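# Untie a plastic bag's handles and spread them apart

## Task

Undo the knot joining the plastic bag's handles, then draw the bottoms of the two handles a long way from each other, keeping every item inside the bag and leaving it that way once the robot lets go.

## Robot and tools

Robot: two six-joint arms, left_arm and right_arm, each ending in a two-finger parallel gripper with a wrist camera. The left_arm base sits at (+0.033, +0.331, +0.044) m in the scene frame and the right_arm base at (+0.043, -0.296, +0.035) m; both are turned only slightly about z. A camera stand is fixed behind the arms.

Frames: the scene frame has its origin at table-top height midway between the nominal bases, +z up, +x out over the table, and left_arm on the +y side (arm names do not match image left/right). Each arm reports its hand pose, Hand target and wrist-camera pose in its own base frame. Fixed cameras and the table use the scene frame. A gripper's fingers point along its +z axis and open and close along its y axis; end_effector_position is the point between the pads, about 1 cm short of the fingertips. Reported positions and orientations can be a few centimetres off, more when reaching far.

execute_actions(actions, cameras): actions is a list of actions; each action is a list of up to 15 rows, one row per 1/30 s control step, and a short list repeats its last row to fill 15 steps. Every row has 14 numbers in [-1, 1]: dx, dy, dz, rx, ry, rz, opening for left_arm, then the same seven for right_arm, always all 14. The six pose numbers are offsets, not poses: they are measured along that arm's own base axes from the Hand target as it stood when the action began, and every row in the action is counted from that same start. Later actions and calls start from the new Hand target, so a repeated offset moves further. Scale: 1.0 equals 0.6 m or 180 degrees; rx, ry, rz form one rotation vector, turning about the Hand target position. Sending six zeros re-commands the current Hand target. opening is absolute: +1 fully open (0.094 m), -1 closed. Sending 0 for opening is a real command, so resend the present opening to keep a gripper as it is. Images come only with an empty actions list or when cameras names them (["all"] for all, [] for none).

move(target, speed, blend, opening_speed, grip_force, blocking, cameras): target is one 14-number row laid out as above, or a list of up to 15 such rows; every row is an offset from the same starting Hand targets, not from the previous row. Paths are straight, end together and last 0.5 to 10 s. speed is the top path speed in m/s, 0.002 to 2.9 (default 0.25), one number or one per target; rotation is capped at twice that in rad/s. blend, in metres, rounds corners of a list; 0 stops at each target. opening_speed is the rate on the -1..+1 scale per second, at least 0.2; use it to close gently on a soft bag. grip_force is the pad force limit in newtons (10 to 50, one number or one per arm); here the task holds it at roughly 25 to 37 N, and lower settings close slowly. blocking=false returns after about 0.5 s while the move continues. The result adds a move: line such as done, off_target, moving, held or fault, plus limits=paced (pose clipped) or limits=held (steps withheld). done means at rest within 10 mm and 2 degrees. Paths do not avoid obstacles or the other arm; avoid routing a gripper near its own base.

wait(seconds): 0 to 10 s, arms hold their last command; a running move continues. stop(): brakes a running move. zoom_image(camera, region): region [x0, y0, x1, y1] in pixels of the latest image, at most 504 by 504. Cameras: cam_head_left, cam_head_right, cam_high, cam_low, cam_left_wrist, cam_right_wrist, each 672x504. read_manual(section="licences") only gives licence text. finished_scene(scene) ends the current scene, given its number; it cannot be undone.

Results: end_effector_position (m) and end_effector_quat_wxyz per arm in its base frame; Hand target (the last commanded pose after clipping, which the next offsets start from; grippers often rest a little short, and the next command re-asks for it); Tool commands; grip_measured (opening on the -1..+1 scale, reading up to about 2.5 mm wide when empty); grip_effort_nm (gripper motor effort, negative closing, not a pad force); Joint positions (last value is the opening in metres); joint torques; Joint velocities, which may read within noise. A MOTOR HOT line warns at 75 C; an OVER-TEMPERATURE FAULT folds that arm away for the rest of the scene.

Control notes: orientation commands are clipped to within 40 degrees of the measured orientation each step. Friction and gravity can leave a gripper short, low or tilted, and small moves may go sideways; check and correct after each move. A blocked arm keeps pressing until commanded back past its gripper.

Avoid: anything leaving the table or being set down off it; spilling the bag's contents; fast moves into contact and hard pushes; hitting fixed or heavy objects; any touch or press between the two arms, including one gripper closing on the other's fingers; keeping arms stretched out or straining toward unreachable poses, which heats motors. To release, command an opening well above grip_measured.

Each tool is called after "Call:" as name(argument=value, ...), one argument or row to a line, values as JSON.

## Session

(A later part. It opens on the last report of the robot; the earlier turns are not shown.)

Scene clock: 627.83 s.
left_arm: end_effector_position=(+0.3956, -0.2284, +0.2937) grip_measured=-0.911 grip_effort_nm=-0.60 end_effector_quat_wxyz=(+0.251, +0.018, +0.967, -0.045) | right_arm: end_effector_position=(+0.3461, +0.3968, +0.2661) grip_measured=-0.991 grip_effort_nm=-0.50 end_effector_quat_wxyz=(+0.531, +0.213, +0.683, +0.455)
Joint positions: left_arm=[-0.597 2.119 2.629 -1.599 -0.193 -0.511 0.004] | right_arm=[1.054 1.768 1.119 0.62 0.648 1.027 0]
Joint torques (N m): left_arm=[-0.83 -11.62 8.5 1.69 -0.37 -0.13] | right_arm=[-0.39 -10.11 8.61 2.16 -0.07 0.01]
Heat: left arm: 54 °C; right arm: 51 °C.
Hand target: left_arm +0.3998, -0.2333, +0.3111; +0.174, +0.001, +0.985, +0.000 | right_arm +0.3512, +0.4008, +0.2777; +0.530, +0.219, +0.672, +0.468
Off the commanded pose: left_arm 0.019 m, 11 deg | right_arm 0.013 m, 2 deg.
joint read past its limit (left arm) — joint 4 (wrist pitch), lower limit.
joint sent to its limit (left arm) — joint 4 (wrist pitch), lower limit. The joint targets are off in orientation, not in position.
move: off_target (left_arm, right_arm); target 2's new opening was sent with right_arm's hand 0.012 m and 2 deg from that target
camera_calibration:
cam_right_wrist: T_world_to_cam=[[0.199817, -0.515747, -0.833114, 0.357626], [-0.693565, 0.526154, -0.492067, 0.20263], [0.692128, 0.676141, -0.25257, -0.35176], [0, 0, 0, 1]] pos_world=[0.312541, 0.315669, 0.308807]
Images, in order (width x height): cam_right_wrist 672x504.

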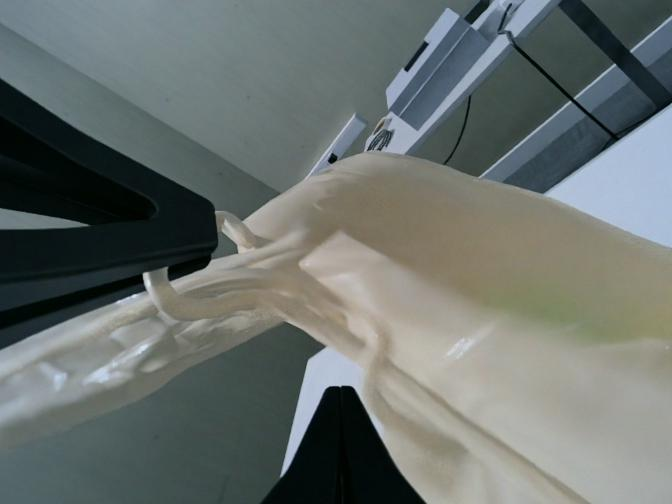

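Call:
move(
  target=[
    [0,0,0,0,0,0,-1,-0.05,-0.022,0.0,0,0,0,-1],
    [0,0,0,0,0,0,-1,-0.025,-0.025,-0.012,0,0,0,0.1],
    [0,0,0,0,0,0,-1,0.032,0.0,-0.008,0,0,0,0.1],
  ],
  speed=0.1,
  cameras=["cam_right_wrist"],
)

Call:
zoom_image(
  camera="cam_right_wrist",
  region=[180, 230, 530, 500],
)

Scene clock: 669.37 s.
left_arm: end_effector_position=(+0.3956, -0.2284, +0.2937) grip_measured=-0.911 grip_effort_nm=-0.60 end_effector_quat_wxyz=(+0.251, +0.018, +0.967, -0.045) | right_arm: end_effector_position=(+0.3659, +0.3965, +0.2645) grip_measured=+0.098 grip_effort_nm=0.11 end_effector_quat_wxyz=(+0.532, +0.215, +0.679, +0.458)
Joint positions: left_arm=[-0.597 2.119 2.629 -1.599 -0.193 -0.511 0.004] | right_arm=[1.01 1.81 1.154 0.639 0.605 1.027 0.052]
Joint torques (N m): left_arm=[-0.83 -11.62 8.49 1.69 -0.37 -0.13] | right_arm=[-0.14 -10.4 8.5 2.08 -0.1 0.01]
Heat: left arm: 54 °C; right arm: 54 °C.
Hand target: left_arm +0.3998, -0.2333, +0.3111; +0.174, +0.001, +0.985, +0.000 | right_arm +0.3704, +0.4008, +0.2727; +0.530, +0.219, +0.672, +0.468
Off the commanded pose: left_arm 0.019 m, 11 deg | right_arm 0.010 m, 1 deg.
joint read past its limit (left arm) — joint 4 (wrist pitch), lower limit.
joint sent to its limit (left arm) — joint 4 (wrist pitch), lower limit. The joint targets are off in orientation, not in position.
move: off_target (left_arm)
camera_calibration:
cam_right_wrist: T_world_to_cam=[[0.203217, -0.507189, -0.837533, 0.348762], [-0.689993, 0.53272, -0.49002, 0.211467], [0.694703, 0.677472, -0.241699, -0.369944], [0, 0, 0, 1]] pos_world=[0.332038, 0.314863, 0.306307]
Images, in order (width x height): cam_right_wrist 672x504.

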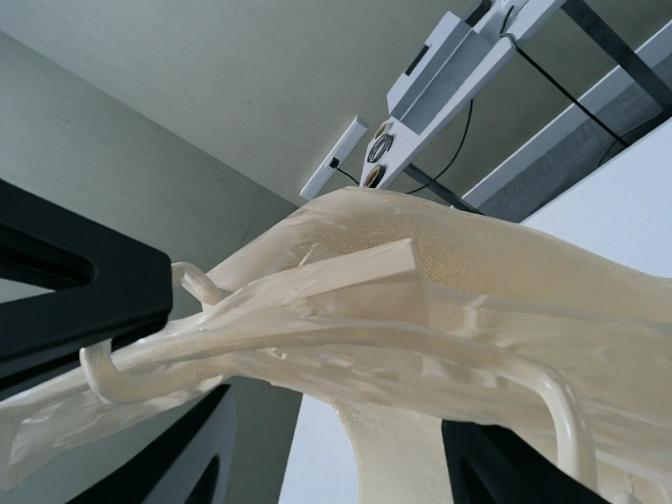

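Scaled by 1.440.

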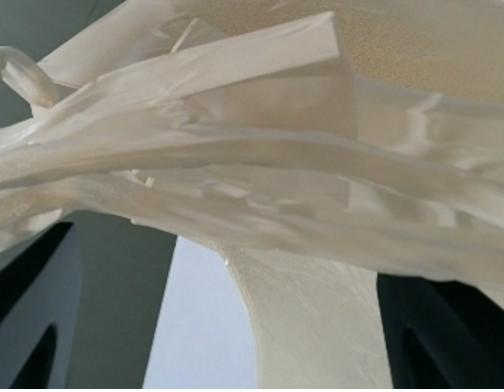

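Call:
move(
  target=[
    [0,0,0,0,0,0,-1,-0.12,-0.055,0.0,0,0,0,0.1],
    [0,0,0,0,0,0,-1,-0.137,-0.095,-0.025,-0.223,-0.2535,0.08,0],
  ],
  speed=0.15,
  cameras=["cam_right_wrist"],
)

Call:
zoom_image(
  camera="cam_right_wrist",
  region=[200, 150, 500, 400],
)

Scene clock: 693.63 s.
left_arm: end_effector_position=(+0.3956, -0.2284, +0.2937) grip_measured=-0.911 grip_effort_nm=-0.60 end_effector_quat_wxyz=(+0.251, +0.018, +0.967, -0.045) | right_arm: end_effector_position=(+0.2877, +0.3451, +0.2632) grip_measured=+0.002 grip_effort_nm=-0.11 end_effector_quat_wxyz=(+0.724, -0.240, +0.557, +0.328)
Joint positions: left_arm=[-0.597 2.119 2.629 -1.599 -0.193 -0.511 0.004] | right_arm=[0.902 1.621 0.589 1.3 0.067 0 0.047]
Joint torques (N m): left_arm=[-0.81 -11.6 8.49 1.7 -0.37 -0.13] | right_arm=[-0.32 -6.94 3.97 2.35 -0.15 -0.18]
Heat: left arm: 55 °C; right arm: 55 °C.
Hand target: left_arm +0.3998, -0.2333, +0.3111; +0.174, +0.001, +0.985, +0.000 | right_arm +0.2883, +0.3437, +0.2578; +0.725, -0.246, +0.556, +0.322
Off the commanded pose: left_arm 0.019 m, 11 deg | right_arm 0.006 m, 1 deg.
joint read past its limit (left arm) — joint 4 (wrist pitch), lower limit.
joint sent to its limit (left arm) — joint 4 (wrist pitch), lower limit. The joint targets are off in orientation, not in position.
move: off_target (left_arm)
camera_calibration:
cam_right_wrist: T_world_to_cam=[[0.737363, -0.675473, 0.005569, 0.0199547], [-0.106062, -0.123915, -0.986608, 0.373509], [0.667118, 0.726898, -0.163012, -0.311016], [0, 0, 0, 1]] pos_world=[0.232386, 0.285839, 0.317696]
Images, in order (width x height): cam_right_wrist 672x504.

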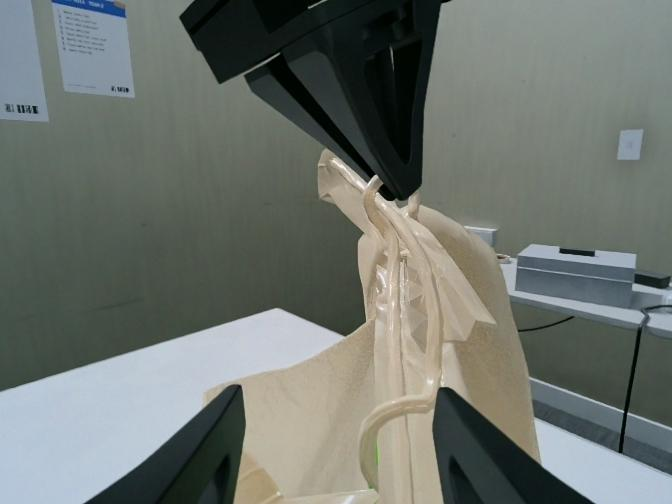

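Scaled by 1.680.

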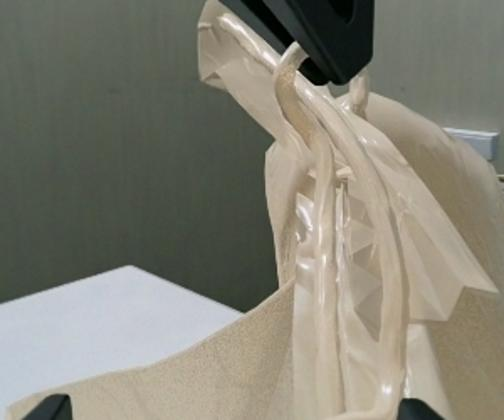

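Call:
move(
  target=[0,0,0,0,0,0,-1,0.098,0.0045,-0.03,0,0,0,-0.5],
  speed=0.12,
  cameras=["cam_right_wrist"],
)

Call:
zoom_image(
  camera="cam_right_wrist",
  region=[180, 180, 480, 430],
)

Scene clock: 711.83 s.
left_arm: end_effector_position=(+0.3956, -0.2284, +0.2937) grip_measured=-0.911 grip_effort_nm=-0.60 end_effector_quat_wxyz=(+0.251, +0.018, +0.967, -0.045) | right_arm: end_effector_position=(+0.3439, +0.3433, +0.2280) grip_measured=-0.498 grip_effort_nm=-0.11 end_effector_quat_wxyz=(+0.717, -0.253, +0.570, +0.312)
Joint positions: left_arm=[-0.597 2.119 2.629 -1.599 -0.193 -0.511 0.004] | right_arm=[0.761 1.824 0.691 1.357 -0.066 0.007 0.024]
Joint torques (N m): left_arm=[-0.81 -11.59 8.49 1.69 -0.37 -0.14] | right_arm=[0.01 -8.87 6.72 2.4 -0.16 0.08]
Heat: left arm: 55 °C; right arm: 51 °C.
Hand target: left_arm +0.3998, -0.2333, +0.3111; +0.174, +0.001, +0.985, +0.000 | right_arm +0.3470, +0.3465, +0.2399; +0.725, -0.247, +0.556, +0.323
Off the commanded pose: left_arm 0.019 m, 11 deg | right_arm 0.013 m, 2 deg.
joint read past its limit (left arm) — joint 4 (wrist pitch), lower limit.
joint sent to its limit (left arm) — joint 4 (wrist pitch), lower limit. The joint targets are off in orientation, not in position.
move: off_target (left_arm, right_arm)
camera_calibration:
cam_right_wrist: T_world_to_cam=[[0.730692, -0.681938, 0.0323944, -0.0240281], [-0.116732, -0.171547, -0.978236, 0.362551], [0.672654, 0.711008, -0.204951, -0.339868], [0, 0, 0, 1]] pos_world=[0.288492, 0.287458, 0.285783]
Images, in order (width x height): cam_right_wrist 672x504.

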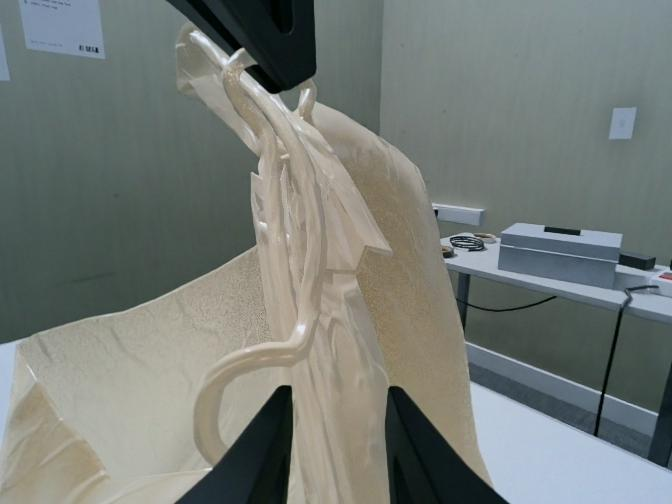

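Scaled by 1.680.

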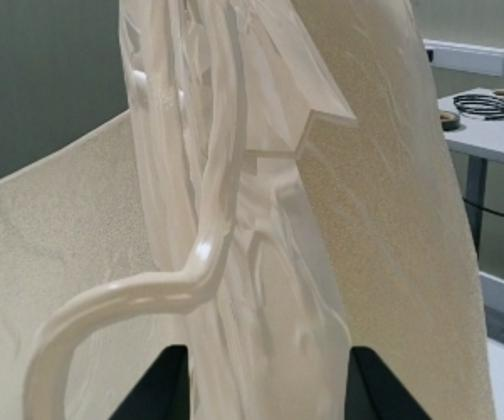

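Call:
move(
  target=[
    [0,0,0,0,0,0,-1,-0.04,-0.043,-0.01,0,0,0,-0.5],
    [0,0,0,0,0,0,-1,-0.08,-0.003,-0.01,0,0,0,-0.35],
    [0,0,0,0,0,0,-1,-0.0245,0.0565,-0.004,0,0,0,-0.35],
  ],
  speed=0.12,
  cameras=["cam_right_wrist"],
)

Call:
zoom_image(
  camera="cam_right_wrist",
  region=[180, 200, 480, 450],
)

Scene clock: 732.57 s.
left_arm: end_effector_position=(+0.3956, -0.2284, +0.2937) grip_measured=-0.911 grip_effort_nm=-0.60 end_effector_quat_wxyz=(+0.251, +0.018, +0.967, -0.045) | right_arm: end_effector_position=(+0.3265, +0.3780, +0.2319) grip_measured=-0.352 grip_effort_nm=0.11 end_effector_quat_wxyz=(+0.719, -0.248, +0.561, +0.327)
Joint positions: left_arm=[-0.597 2.119 2.629 -1.599 -0.193 -0.511 0.004] | right_arm=[0.866 1.875 0.752 1.373 0.023 0.006 0.03]
Joint torques (N m): left_arm=[-0.81 -11.62 8.46 1.7 -0.37 -0.13] | right_arm=[-0.2 -9.43 6.69 2.08 -0.03 -0.16]
Heat: left arm: 55 °C; right arm: 49 °C.
Hand target: left_arm +0.3998, -0.2333, +0.3111; +0.174, +0.001, +0.985, +0.000 | right_arm +0.3324, +0.3803, +0.2373; +0.725, -0.246, +0.556, +0.322
Off the commanded pose: left_arm 0.019 m, 11 deg | right_arm 0.008 m, 1 deg.
joint read past its limit (left arm) — joint 4 (wrist pitch), lower limit.
joint sent to its limit (left arm) — joint 4 (wrist pitch), lower limit. The joint targets are off in orientation, not in position.
move: off_target (left_arm); target 2's new opening was sent with right_arm's hand 0.014 m and 2 deg from that target
camera_calibration:
cam_right_wrist: T_world_to_cam=[[0.743529, -0.668583, 0.0126768, 0.00756204], [-0.111116, -0.142221, -0.983578, 0.358691], [0.659407, 0.729911, -0.180036, -0.360552], [0, 0, 0, 1]] pos_world=[0.271985, 0.319241, 0.287793]
Images, in order (width x height): cam_right_wrist 672x504.

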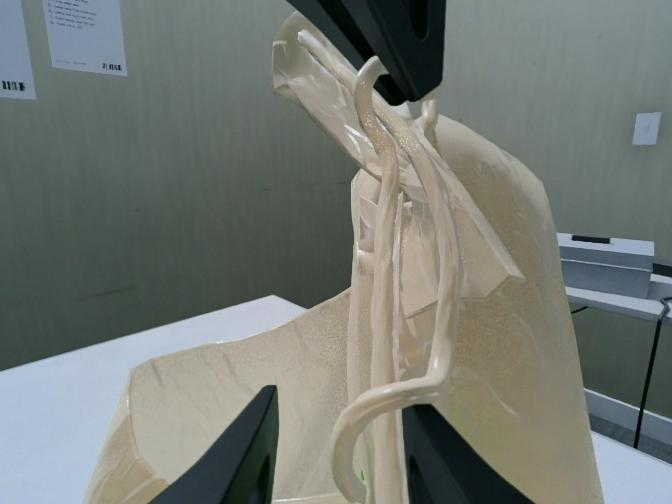

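Scaled by 1.680.

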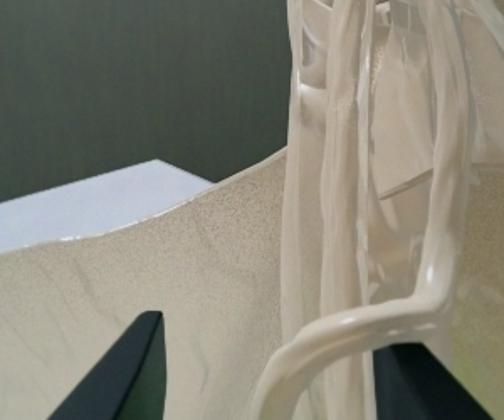

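Call:
move(
  target=[0,0,0,0,0,0,-1,0.005,0.005,0.0,0,0,0,-1],
  opening_speed=0.8,
  cameras=["cam_right_wrist"],
)

Call:
zoom_image(
  camera="cam_right_wrist",
  region=[180, 200, 480, 450],
)

Scene clock: 741.17 s.
left_arm: end_effector_position=(+0.3956, -0.2284, +0.2937) grip_measured=-0.911 grip_effort_nm=-0.60 end_effector_quat_wxyz=(+0.251, +0.018, +0.967, -0.045) | right_arm: end_effector_position=(+0.3292, +0.3812, +0.2318) grip_measured=-0.813 grip_effort_nm=-0.56 end_effector_quat_wxyz=(+0.718, -0.248, +0.562, +0.327)
Joint positions: left_arm=[-0.597 2.119 2.629 -1.599 -0.193 -0.511 0.004] | right_arm=[0.866 1.886 0.77 1.364 0.023 0.006 0.009]
Joint torques (N m): left_arm=[-0.84 -11.63 8.49 1.7 -0.37 -0.13] | right_arm=[-0.34 -9.48 6.74 2.14 -0.02 -0.14]
Heat: left arm: 56 °C; right arm: 49 °C.
Hand target: left_arm +0.3998, -0.2333, +0.3111; +0.174, +0.001, +0.985, +0.000 | right_arm +0.3354, +0.3833, +0.2374; +0.725, -0.247, +0.556, +0.322
Off the commanded pose: left_arm 0.019 m, 11 deg | right_arm 0.009 m, 1 deg.
joint read past its limit (left arm) — joint 4 (wrist pitch), lower limit.
joint sent to its limit (left arm) — joint 4 (wrist pitch), lower limit. The joint targets are off in orientation, not in position.
move: off_target (left_arm)
camera_calibration:
cam_right_wrist: T_world_to_cam=[[0.743509, -0.668604, 0.0127449, 0.00767928], [-0.112069, -0.143368, -0.983304, 0.360025], [0.659268, 0.729667, -0.181525, -0.364263], [0, 0, 0, 1]] pos_world=[0.274785, 0.322541, 0.287793]
Images, in order (width x height): cam_right_wrist 672x504.

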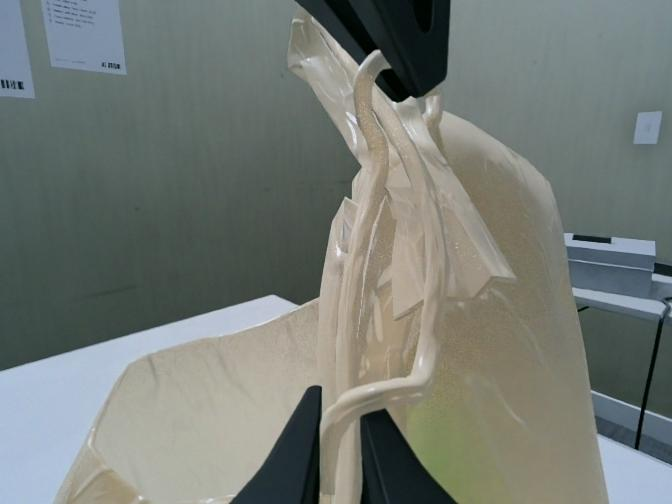

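Scaled by 1.680.

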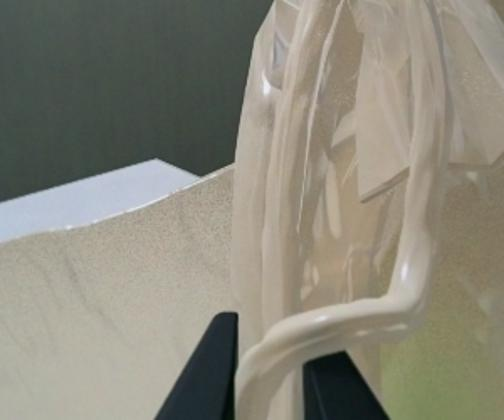

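Call:
move(
  target=[0,0.06,0,0,0,0,-1,-0.03,-0.2,0.0,0,0,0,-1],
  speed=0.08,
  cameras=["all"],
)

Call:
zoom_image(
  camera="cam_low",
  region=[150, 0, 450, 250],
)

Scene clock: 753.03 s.
left_arm: end_effector_position=(+0.4013, -0.2008, +0.2974) grip_measured=-0.993 grip_effort_nm=-0.42 end_effector_quat_wxyz=(+0.248, +0.006, +0.968, -0.043) | right_arm: end_effector_position=(+0.3214, +0.2667, +0.2302) grip_measured=-0.827 grip_effort_nm=-0.56 end_effector_quat_wxyz=(+0.722, -0.250, +0.563, +0.315)
Joint positions: left_arm=[-0.528 2.078 2.582 -1.592 -0.167 -0.475 0] | right_arm=[0.601 1.631 0.427 1.455 -0.222 0.05 0.008]
Joint torques (N m): left_arm=[0.02 -13.83 4.6 1.62 -0.32 0.11] | right_arm=[-0.16 -9.7 3.37 2.22 -0.1 0.04]
Heat: left arm: 56 °C; right arm: 48 °C.
Hand target: left_arm +0.3999, -0.1973, +0.3111; +0.173, +0.001, +0.985, +0.000 | right_arm +0.3174, +0.2634, +0.2373; +0.725, -0.246, +0.556, +0.323
Off the commanded pose: left_arm 0.014 m, 10 deg | right_arm 0.009 m, 1 deg.
joint read past its limit (left arm) — joint 4 (wrist pitch), lower limit.
joint sent to its limit (left arm) — joint 4 (wrist pitch), lower limit. The joint targets are off in orientation, not in position.
move: off_target (left_arm)
camera_calibration:
cam_left_wrist: T_world_to_cam=[[-0.0232054, -0.99558, 0.0910002, -0.216661], [-0.998934, 0.0194572, -0.0418622, 0.451287], [0.0399066, -0.0918746, -0.994971, 0.35143], [0, 0, 0, 1]] pos_world=[0.431754, -0.192197, 0.388271]
cam_right_wrist: T_world_to_cam=[[0.731346, -0.681347, 0.0299917, -0.0597733], [-0.105012, -0.155952, -0.982167, 0.341981], [0.673874, 0.715154, -0.185605, -0.27581], [0, 0, 0, 1]] pos_world=[0.265488, 0.209853, 0.286484]

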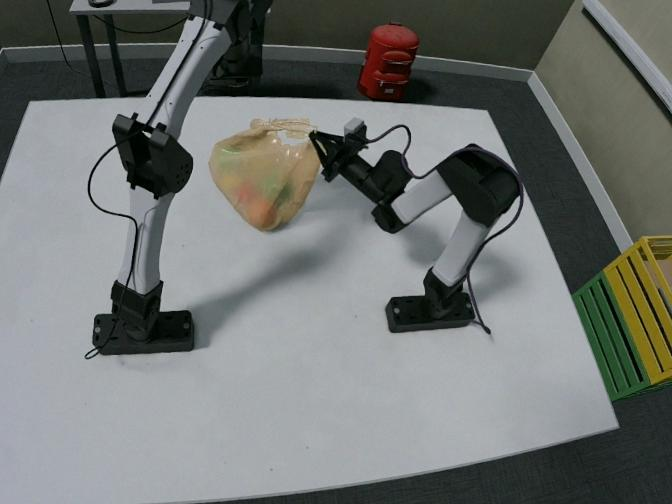

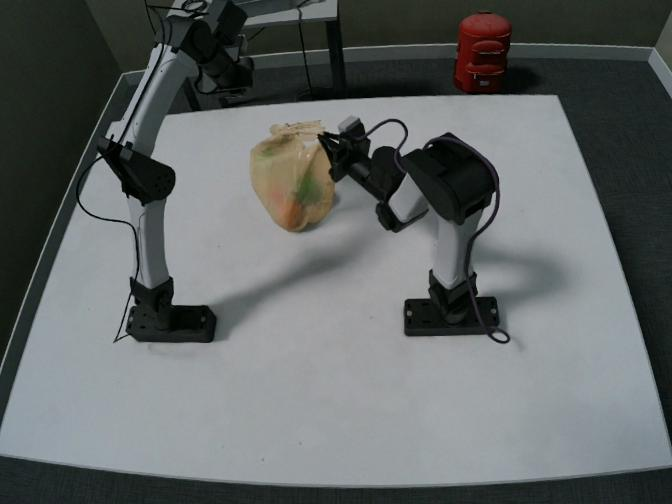

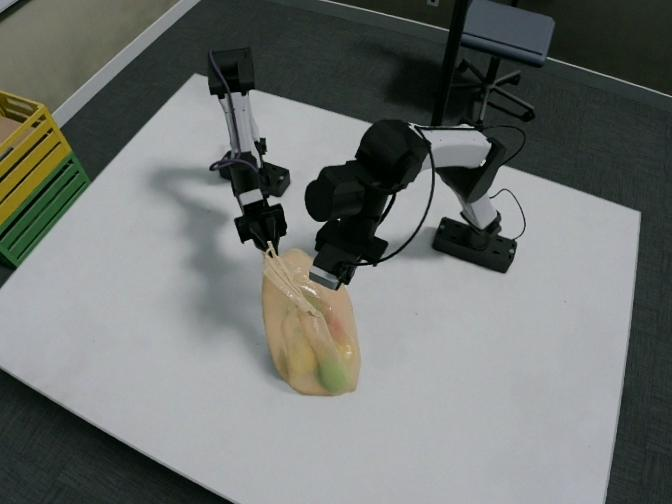

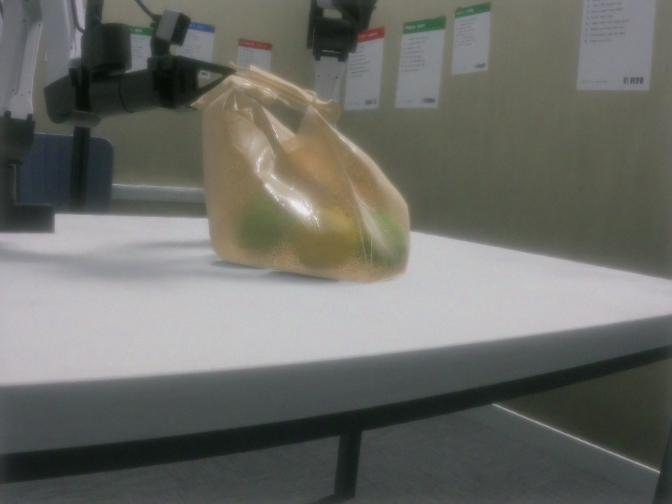

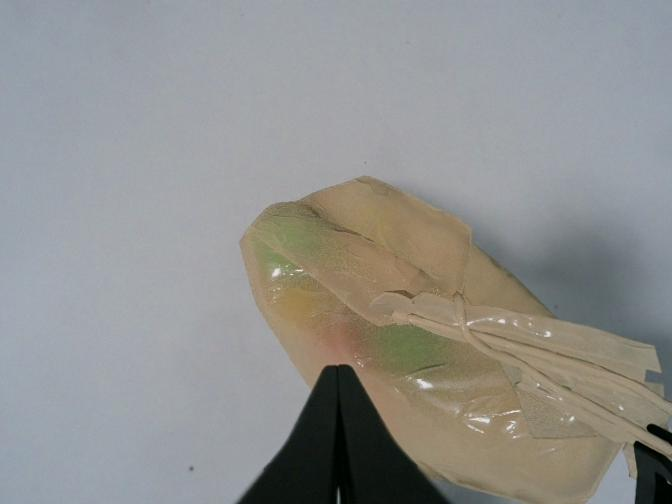

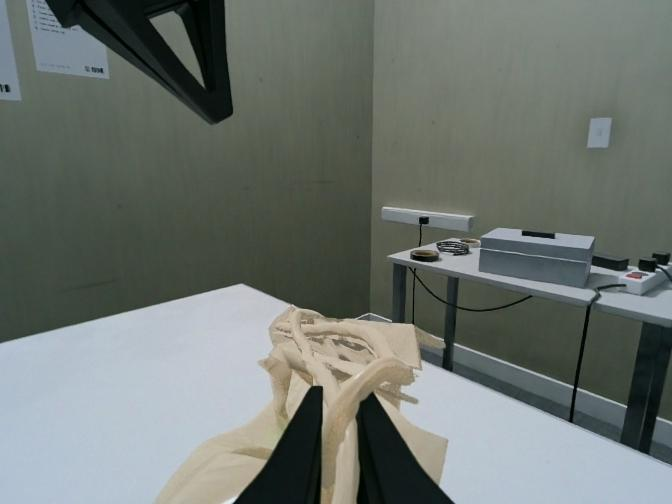

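Scaled by 1.680.

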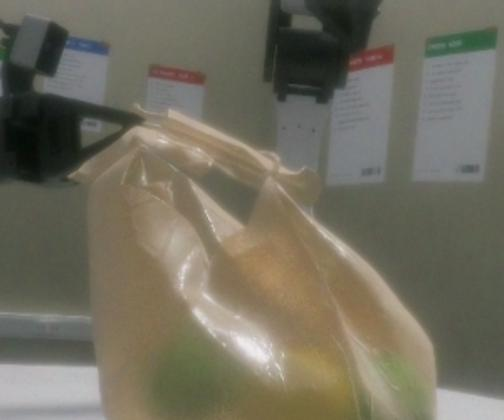

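Call:
zoom_image(
  camera="cam_left_wrist",
  region=[340, 240, 672, 490],
)

Call:
zoom_image(
  camera="cam_head_right",
  region=[230, 90, 400, 240],
)

Scaled by 1.518.

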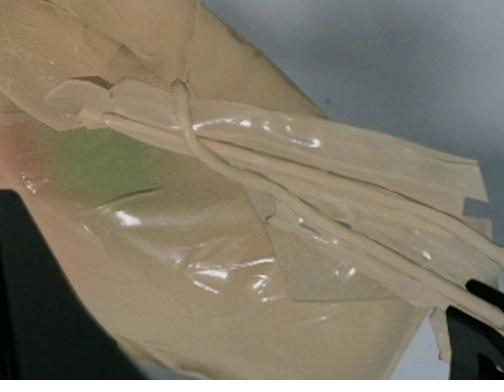

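Scaled by 2.965.

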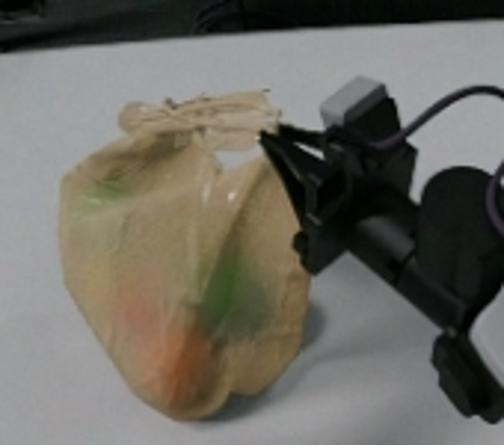

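Call:
move(
  target=[0.03,-0.15,0.0,0,0,0,-1,0,0,0,0,0,0,-1],
  cameras=["cam_left_wrist","cam_right_wrist","cam_high"],
)

Call:
zoom_image(
  camera="cam_left_wrist",
  region=[320, 180, 672, 500],
)

Call:
zoom_image(
  camera="cam_right_wrist",
  region=[200, 270, 480, 504],
)

Scene clock: 760.60 s.
left_arm: end_effector_position=(+0.4128, -0.2875, +0.2970) grip_measured=-0.993 grip_effort_nm=-0.42 end_effector_quat_wxyz=(+0.301, +0.029, +0.949, -0.084) | right_arm: end_effector_position=(+0.3213, +0.2668, +0.2302) grip_measured=-0.827 grip_effort_nm=-0.56 end_effector_quat_wxyz=(+0.722, -0.250, +0.563, +0.316)
Joint positions: left_arm=[-0.685 2.27 2.84 -1.54 -0.224 -0.554 0] | right_arm=[0.601 1.631 0.427 1.455 -0.223 0.051 0.008]
Joint torques (N m): left_arm=[0.14 -12.7 7.43 1.85 -0.36 -0.13] | right_arm=[-0.17 -9.77 3.33 2.22 -0.1 0.08]
Heat: left arm: 55 °C; right arm: 48 °C.
Hand target: left_arm +0.4178, -0.2872, +0.3110; +0.173, +0.001, +0.985, +0.000 | right_arm +0.3174, +0.2634, +0.2373; +0.725, -0.247, +0.556, +0.322
Off the commanded pose: left_arm 0.015 m, 18 deg | right_arm 0.009 m, 1 deg.
elbow stopped short (left arm): the move would have taken joint 3 (elbow) straighter than the controller allows.
move: off_target (left_arm)
camera_calibration:
cam_left_wrist: T_world_to_cam=[[-0.0974876, -0.983536, 0.152162, -0.286684], [-0.984626, 0.0730478, -0.158671, 0.508632], [0.144944, -0.165291, -0.975536, 0.272384], [0, 0, 0, 1]] pos_world=[0.433384, -0.274096, 0.390048]
cam_right_wrist: T_world_to_cam=[[0.732337, -0.680318, 0.0291508, -0.0599385], [-0.105455, -0.155603, -0.982175, 0.342017], [0.672727, 0.716209, -0.185697, -0.275632], [0, 0, 0, 1]] pos_world=[0.265388, 0.209852, 0.286484]
Images, in order (width x height): cam_high 672x504, cam_left_wrist 672x504, cam_right_wrist 672x504.

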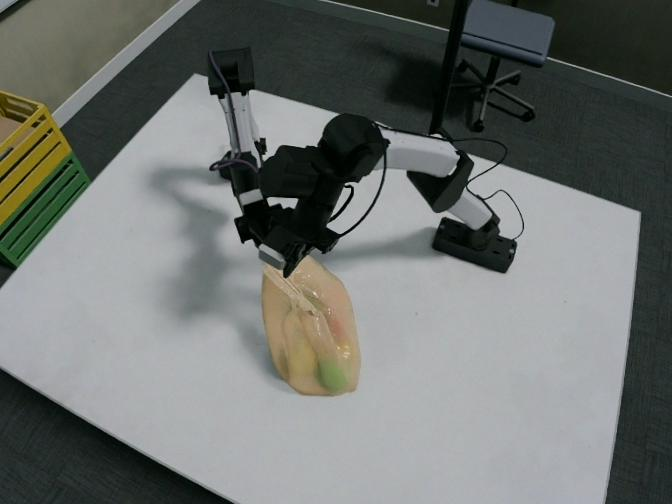

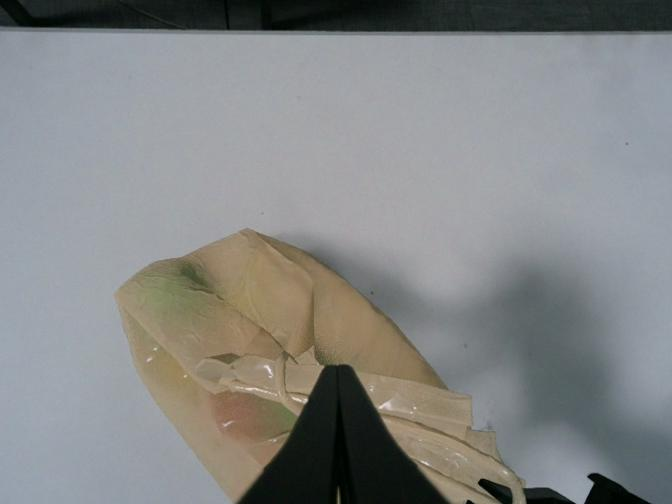

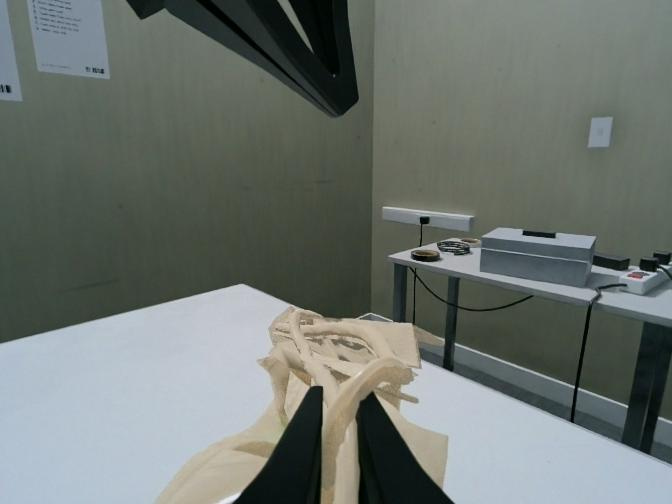

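Scaled by 1.432.

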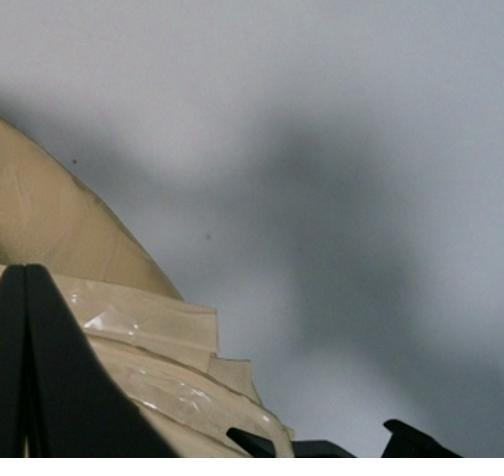

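Scaled by 1.800.

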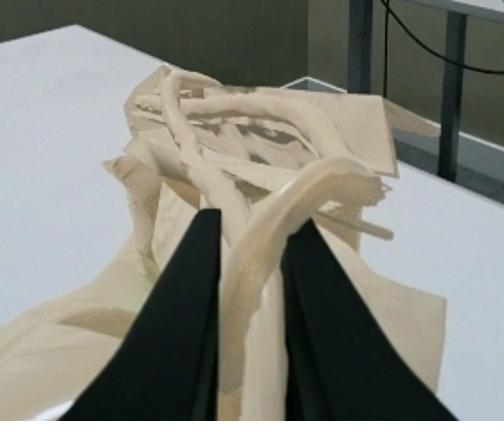

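Call:
move(
  target=[-0.22,0.06,-0.06,0,0,0,-1,-0.13,0.08,-0.13,0,0,0,-1],
  speed=0.12,
  cameras=["cam_left_wrist","cam_head_left","cam_head_right"],
)

Call:
zoom_image(
  camera="cam_head_right",
  region=[200, 90, 400, 260],
)

Scene clock: 766.40 s.
left_arm: end_effector_position=(+0.2903, -0.2544, +0.2649) grip_measured=-0.993 grip_effort_nm=-0.42 end_effector_quat_wxyz=(+0.192, +0.011, +0.981, -0.019) | right_arm: end_effector_position=(+0.2410, +0.3128, +0.1615) grip_measured=-0.829 grip_effort_nm=-0.56 end_effector_quat_wxyz=(+0.675, -0.269, +0.614, +0.307)
Joint positions: left_arm=[-0.832 1.865 2.169 -1.577 -0.253 -0.771 0] | right_arm=[0.972 1.737 0.271 1.568 0.131 0 0.008]
Joint torques (N m): left_arm=[-0.59 -12.33 5.07 1.06 -0.36 -0.15] | right_arm=[0.79 -6.17 2.41 2.46 0.03 -0.17]
Heat: left arm: 56 °C; right arm: 47 °C.
Hand target: left_arm +0.2858, -0.2513, +0.2751; +0.174, +0.001, +0.985, +0.000 | right_arm +0.2394, +0.3113, +0.1595; +0.725, -0.246, +0.556, +0.323
Off the commanded pose: left_arm 0.012 m, 3 deg | right_arm 0.003 m, 9 deg.
joint read past its limit (left arm) — joint 4 (wrist pitch), lower limit.
joint sent to its limit (left arm) — joint 4 (wrist pitch), lower limit. The joint targets are off in orientation, not in position.
joint sent to its limit (right arm) — joint 4 (wrist pitch), upper limit. The joint targets are off in orientation, not in position.
move: off_target (left_arm, right_arm)
camera_calibration:
cam_left_wrist: T_world_to_cam=[[-0.0183239, -0.998936, 0.0423128, -0.258994], [-0.997115, 0.0213758, 0.072838, 0.309688], [-0.073665, -0.040856, -0.996446, 0.364958], [0, 0, 0, 1]] pos_world=[0.330933, -0.250428, 0.352063]
Images, in order (width x height): cam_head_left 672x504, cam_head_right 672x504, cam_left_wrist 672x504.

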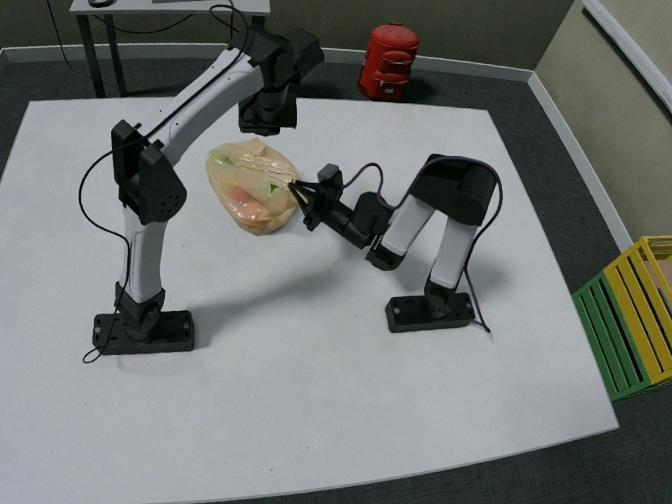

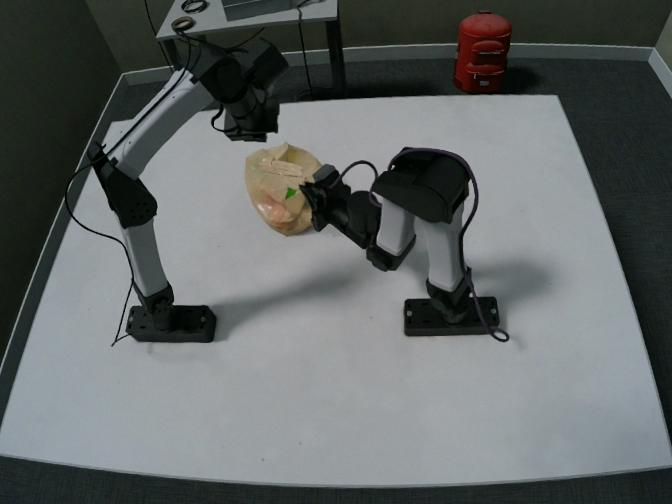

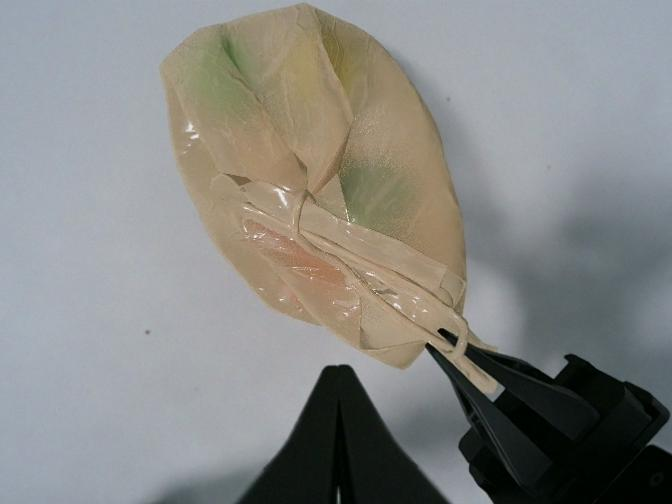

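Scaled by 2.520.

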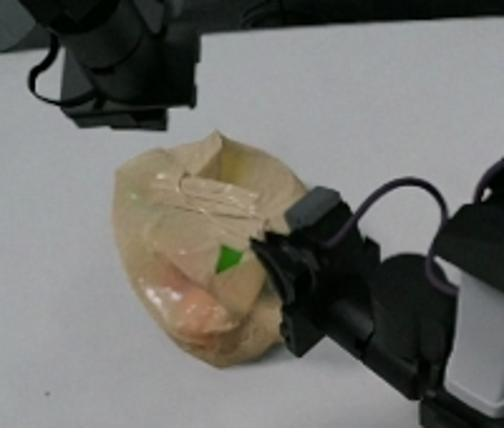

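Call:
zoom_image(
  camera="cam_left_wrist",
  region=[200, 150, 520, 410],
)

Scaled by 1.575.

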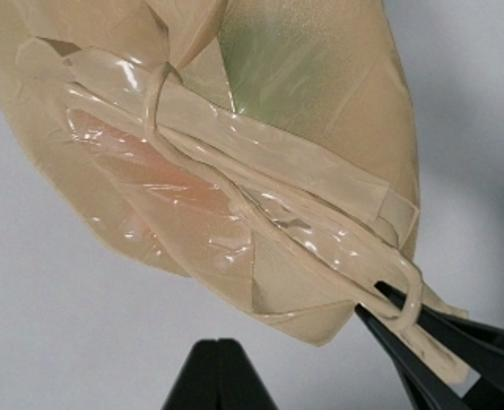

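Call:
move(
  target=[-0.0077,-0.05,-0.105,-0.049,0.104,0.277,-0.5,0,0,0,0,0,0,-1],
  speed=0.2,
  cameras=["cam_left_wrist"],
)

Scene clock: 773.40 s.
left_arm: end_effector_position=(+0.2803, -0.2824, +0.2151) grip_measured=-0.502 grip_effort_nm=0.06 end_effector_quat_wxyz=(+0.036, -0.413, +0.906, -0.080) | right_arm: end_effector_position=(+0.2413, +0.3125, +0.1615) grip_measured=-0.832 grip_effort_nm=-0.56 end_effector_quat_wxyz=(+0.675, -0.269, +0.614, +0.307)
Joint positions: left_arm=[-0.794 1.977 2.159 -1.577 -0.012 -1.649 0.023] | right_arm=[0.972 1.737 0.271 1.568 0.133 0 0.008]
Joint torques (N m): left_arm=[0.66 -10.07 5.22 0.74 0 -0.13] | right_arm=[0.83 -6.17 2.35 2.45 0.04 -0.16]
Heat: left arm: 55 °C; right arm: 48 °C.
Hand target: left_arm +0.2812, -0.2813, +0.2120; +0.000, -0.424, +0.905, +0.000 | right_arm +0.2394, +0.3114, +0.1594; +0.725, -0.246, +0.556, +0.323
Off the commanded pose: left_arm 0.003 m, 10 deg | right_arm 0.003 m, 9 deg.
joint read past its limit (left arm) — joint 4 (wrist pitch), lower limit.
joint sent to its limit (left arm) — joint 4 (wrist pitch), lower limit. The joint targets are off in orientation, not in position.
joint sent to its limit (right arm) — joint 4 (wrist pitch), upper limit. The joint targets are off in orientation, not in position.
move: off_target (left_arm, right_arm)
camera_calibration:
cam_left_wrist: T_world_to_cam=[[0.751706, -0.634669, 0.179255, -0.427475], [-0.638253, -0.63167, 0.440029, -0.0601361], [-0.166043, -0.445183, -0.87991, 0.200069], [0, 0, 0, 1]] pos_world=[0.316174, -0.220224, 0.279131]
Images, in order (width x height): cam_left_wrist 672x504.

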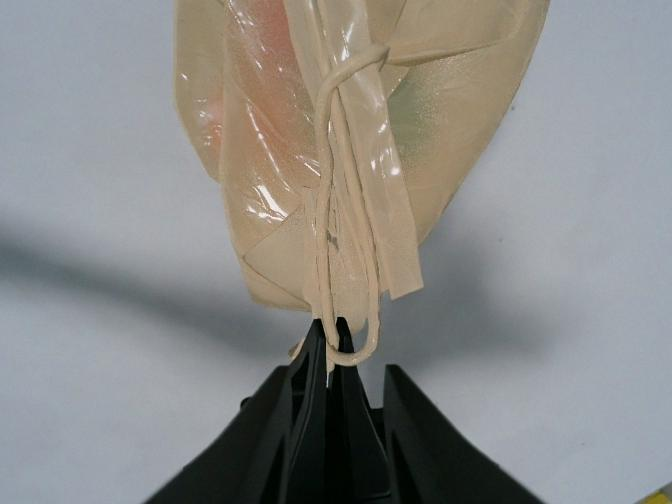

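Call:
zoom_image(
  camera="cam_left_wrist",
  region=[230, 200, 450, 400],
)

Call:
zoom_image(
  camera="cam_left_wrist",
  region=[260, 0, 450, 170],
)

Scaled by 2.291.

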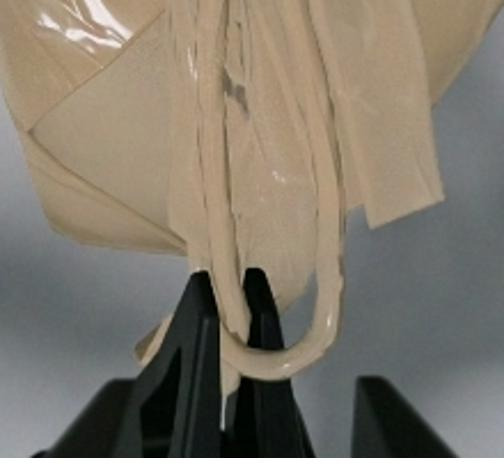

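Scaled by 2.653.

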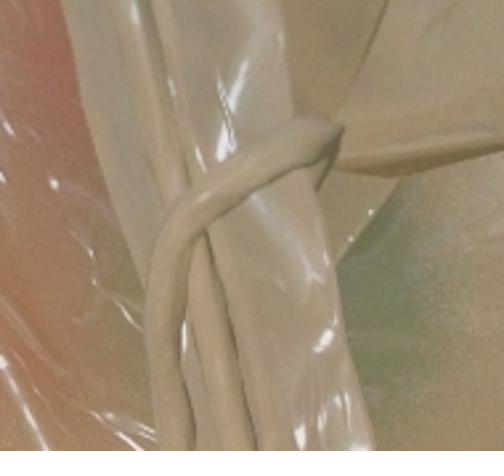

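Call:
move(
  target=[
    [0.01,0.004,-0.1,0,0,0,-0.5,0,0,0,0,0,0,-1],
    [0.01,0.004,-0.1,0,0,0,-1,0,0,0,0,0,0,-1],
  ],
  speed=0.12,
  opening_speed=0.8,
  cameras=["cam_left_wrist"],
)

Scene clock: 778.70 s.
left_arm: end_effector_position=(+0.2856, -0.2794, +0.1533) grip_measured=-0.993 grip_effort_nm=-0.42 end_effector_quat_wxyz=(+0.004, -0.422, +0.907, +0.002) | right_arm: end_effector_position=(+0.2413, +0.3125, +0.1615) grip_measured=-0.835 grip_effort_nm=-0.56 end_effector_quat_wxyz=(+0.676, -0.269, +0.614, +0.306)
Joint positions: left_arm=[-0.779 2.108 2.113 -1.577 -0.01 -1.649 0] | right_arm=[0.972 1.737 0.271 1.568 0.133 0 0.008]
Joint torques (N m): left_arm=[0.64 -11.67 5.45 0.4 -0.02 0.01] | right_arm=[0.85 -6.09 2.4 2.45 0.04 -0.18]
Heat: left arm: 54 °C; right arm: 48 °C.
Hand target: left_arm +0.2872, -0.2789, +0.1521; +0.000, -0.424, +0.905, +0.000 | right_arm +0.2394, +0.3114, +0.1594; +0.725, -0.247, +0.556, +0.322
Off the commanded pose: left_arm 0.002 m, 1 deg | right_arm 0.003 m, 9 deg.
joint read past its limit (left arm) — joint 4 (wrist pitch), lower limit.
joint sent to its limit (right arm) — joint 4 (wrist pitch), upper limit. The joint targets are off in orientation, not in position.
move: off_target (right_arm)
camera_calibration:
cam_left_wrist: T_world_to_cam=[[0.773361, -0.633957, 0.00339198, -0.39754], [-0.572081, -0.695552, 0.434661, -0.063548], [-0.273197, -0.33809, -0.900588, 0.211622], [0, 0, 0, 1]] pos_world=[0.328902, -0.224677, 0.219555]
Images, in order (width x height): cam_left_wrist 672x504.

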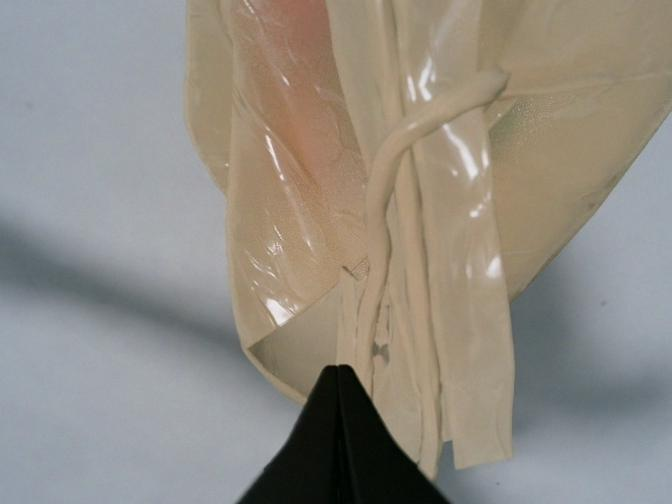

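Call:
move(
  target=[
    [0.0,0.0,0.06,0,0,0,-1,0,0,0,0,0,0,-1],
    [0.038,0.0145,0.0,0,0,0,-0.68,0,0,0,0,0,0,-1],
    [0.038,0.0145,-0.085,0,0,0,-0.68,0,0,0,0,0,0,-1],
    [0.038,0.0145,-0.085,0,0,0,-1,0,0,0,0,0,0,-1],
  ],
  speed=0.15,
  cameras=["cam_left_wrist"],
)

Scene clock: 785.27 s.
left_arm: end_effector_position=(+0.3088, -0.2681, +0.0938) grip_measured=-0.682 grip_effort_nm=0.06 end_effector_quat_wxyz=(-0.003, -0.429, +0.903, +0.016) | right_arm: end_effector_position=(+0.2414, +0.3124, +0.1615) grip_measured=-0.835 grip_effort_nm=-0.56 end_effector_quat_wxyz=(+0.676, -0.268, +0.615, +0.306)
Joint positions: left_arm=[-0.718 2.151 1.94 -1.391 -0.008 -1.605 0.015] | right_arm=[0.972 1.737 0.271 1.568 0.134 0 0.008]
Joint torques (N m): left_arm=[0.12 -14.5 5.26 0.39 -0.04 0.1] | right_arm=[0.83 -6.13 2.4 2.47 0 -0.17]
Heat: left arm: 55 °C; right arm: 49 °C.
Hand target: left_arm +0.3101, -0.2701, +0.1011; +0.000, -0.425, +0.905, +0.000 | right_arm +0.2394, +0.3113, +0.1594; +0.725, -0.246, +0.556, +0.322
Tool commands: left_gripper/opening=-0.68 right_gripper/opening=-1.0
Off the commanded pose: left_arm 0.008 m, 2 deg | right_arm 0.003 m, 9 deg.
joint sent to its limit (right arm) — joint 4 (wrist pitch), upper limit.
move: unfinished (the simulator was too slow to fit another step into this call; the move has ended); path passed 3 of 4 targets; target 4's new opening was not sent; target 2's new opening was sent with left_arm's hand 0.011 m and 1 deg from that target
camera_calibration:
cam_left_wrist: T_world_to_cam=[[0.782916, -0.621532, -0.0272081, -0.404839], [-0.550664, -0.712671, 0.434591, -0.0276971], [-0.289503, -0.325265, -0.900217, 0.176591], [0, 0, 0, 1]] pos_world=[0.352827, -0.213921, 0.159992]
Images, in order (width x height): cam_left_wrist 672x504.

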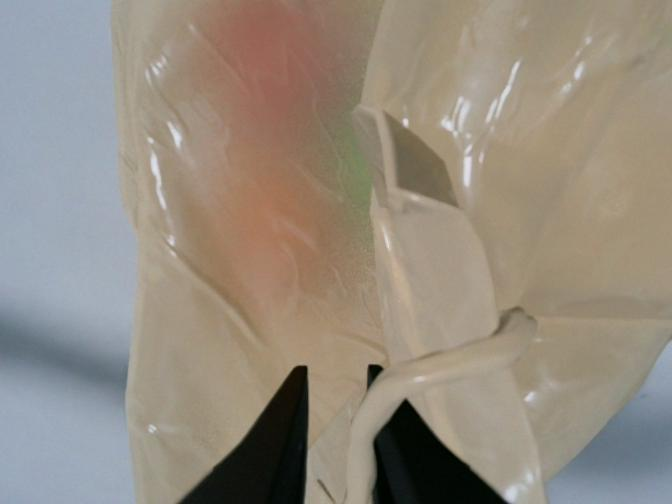

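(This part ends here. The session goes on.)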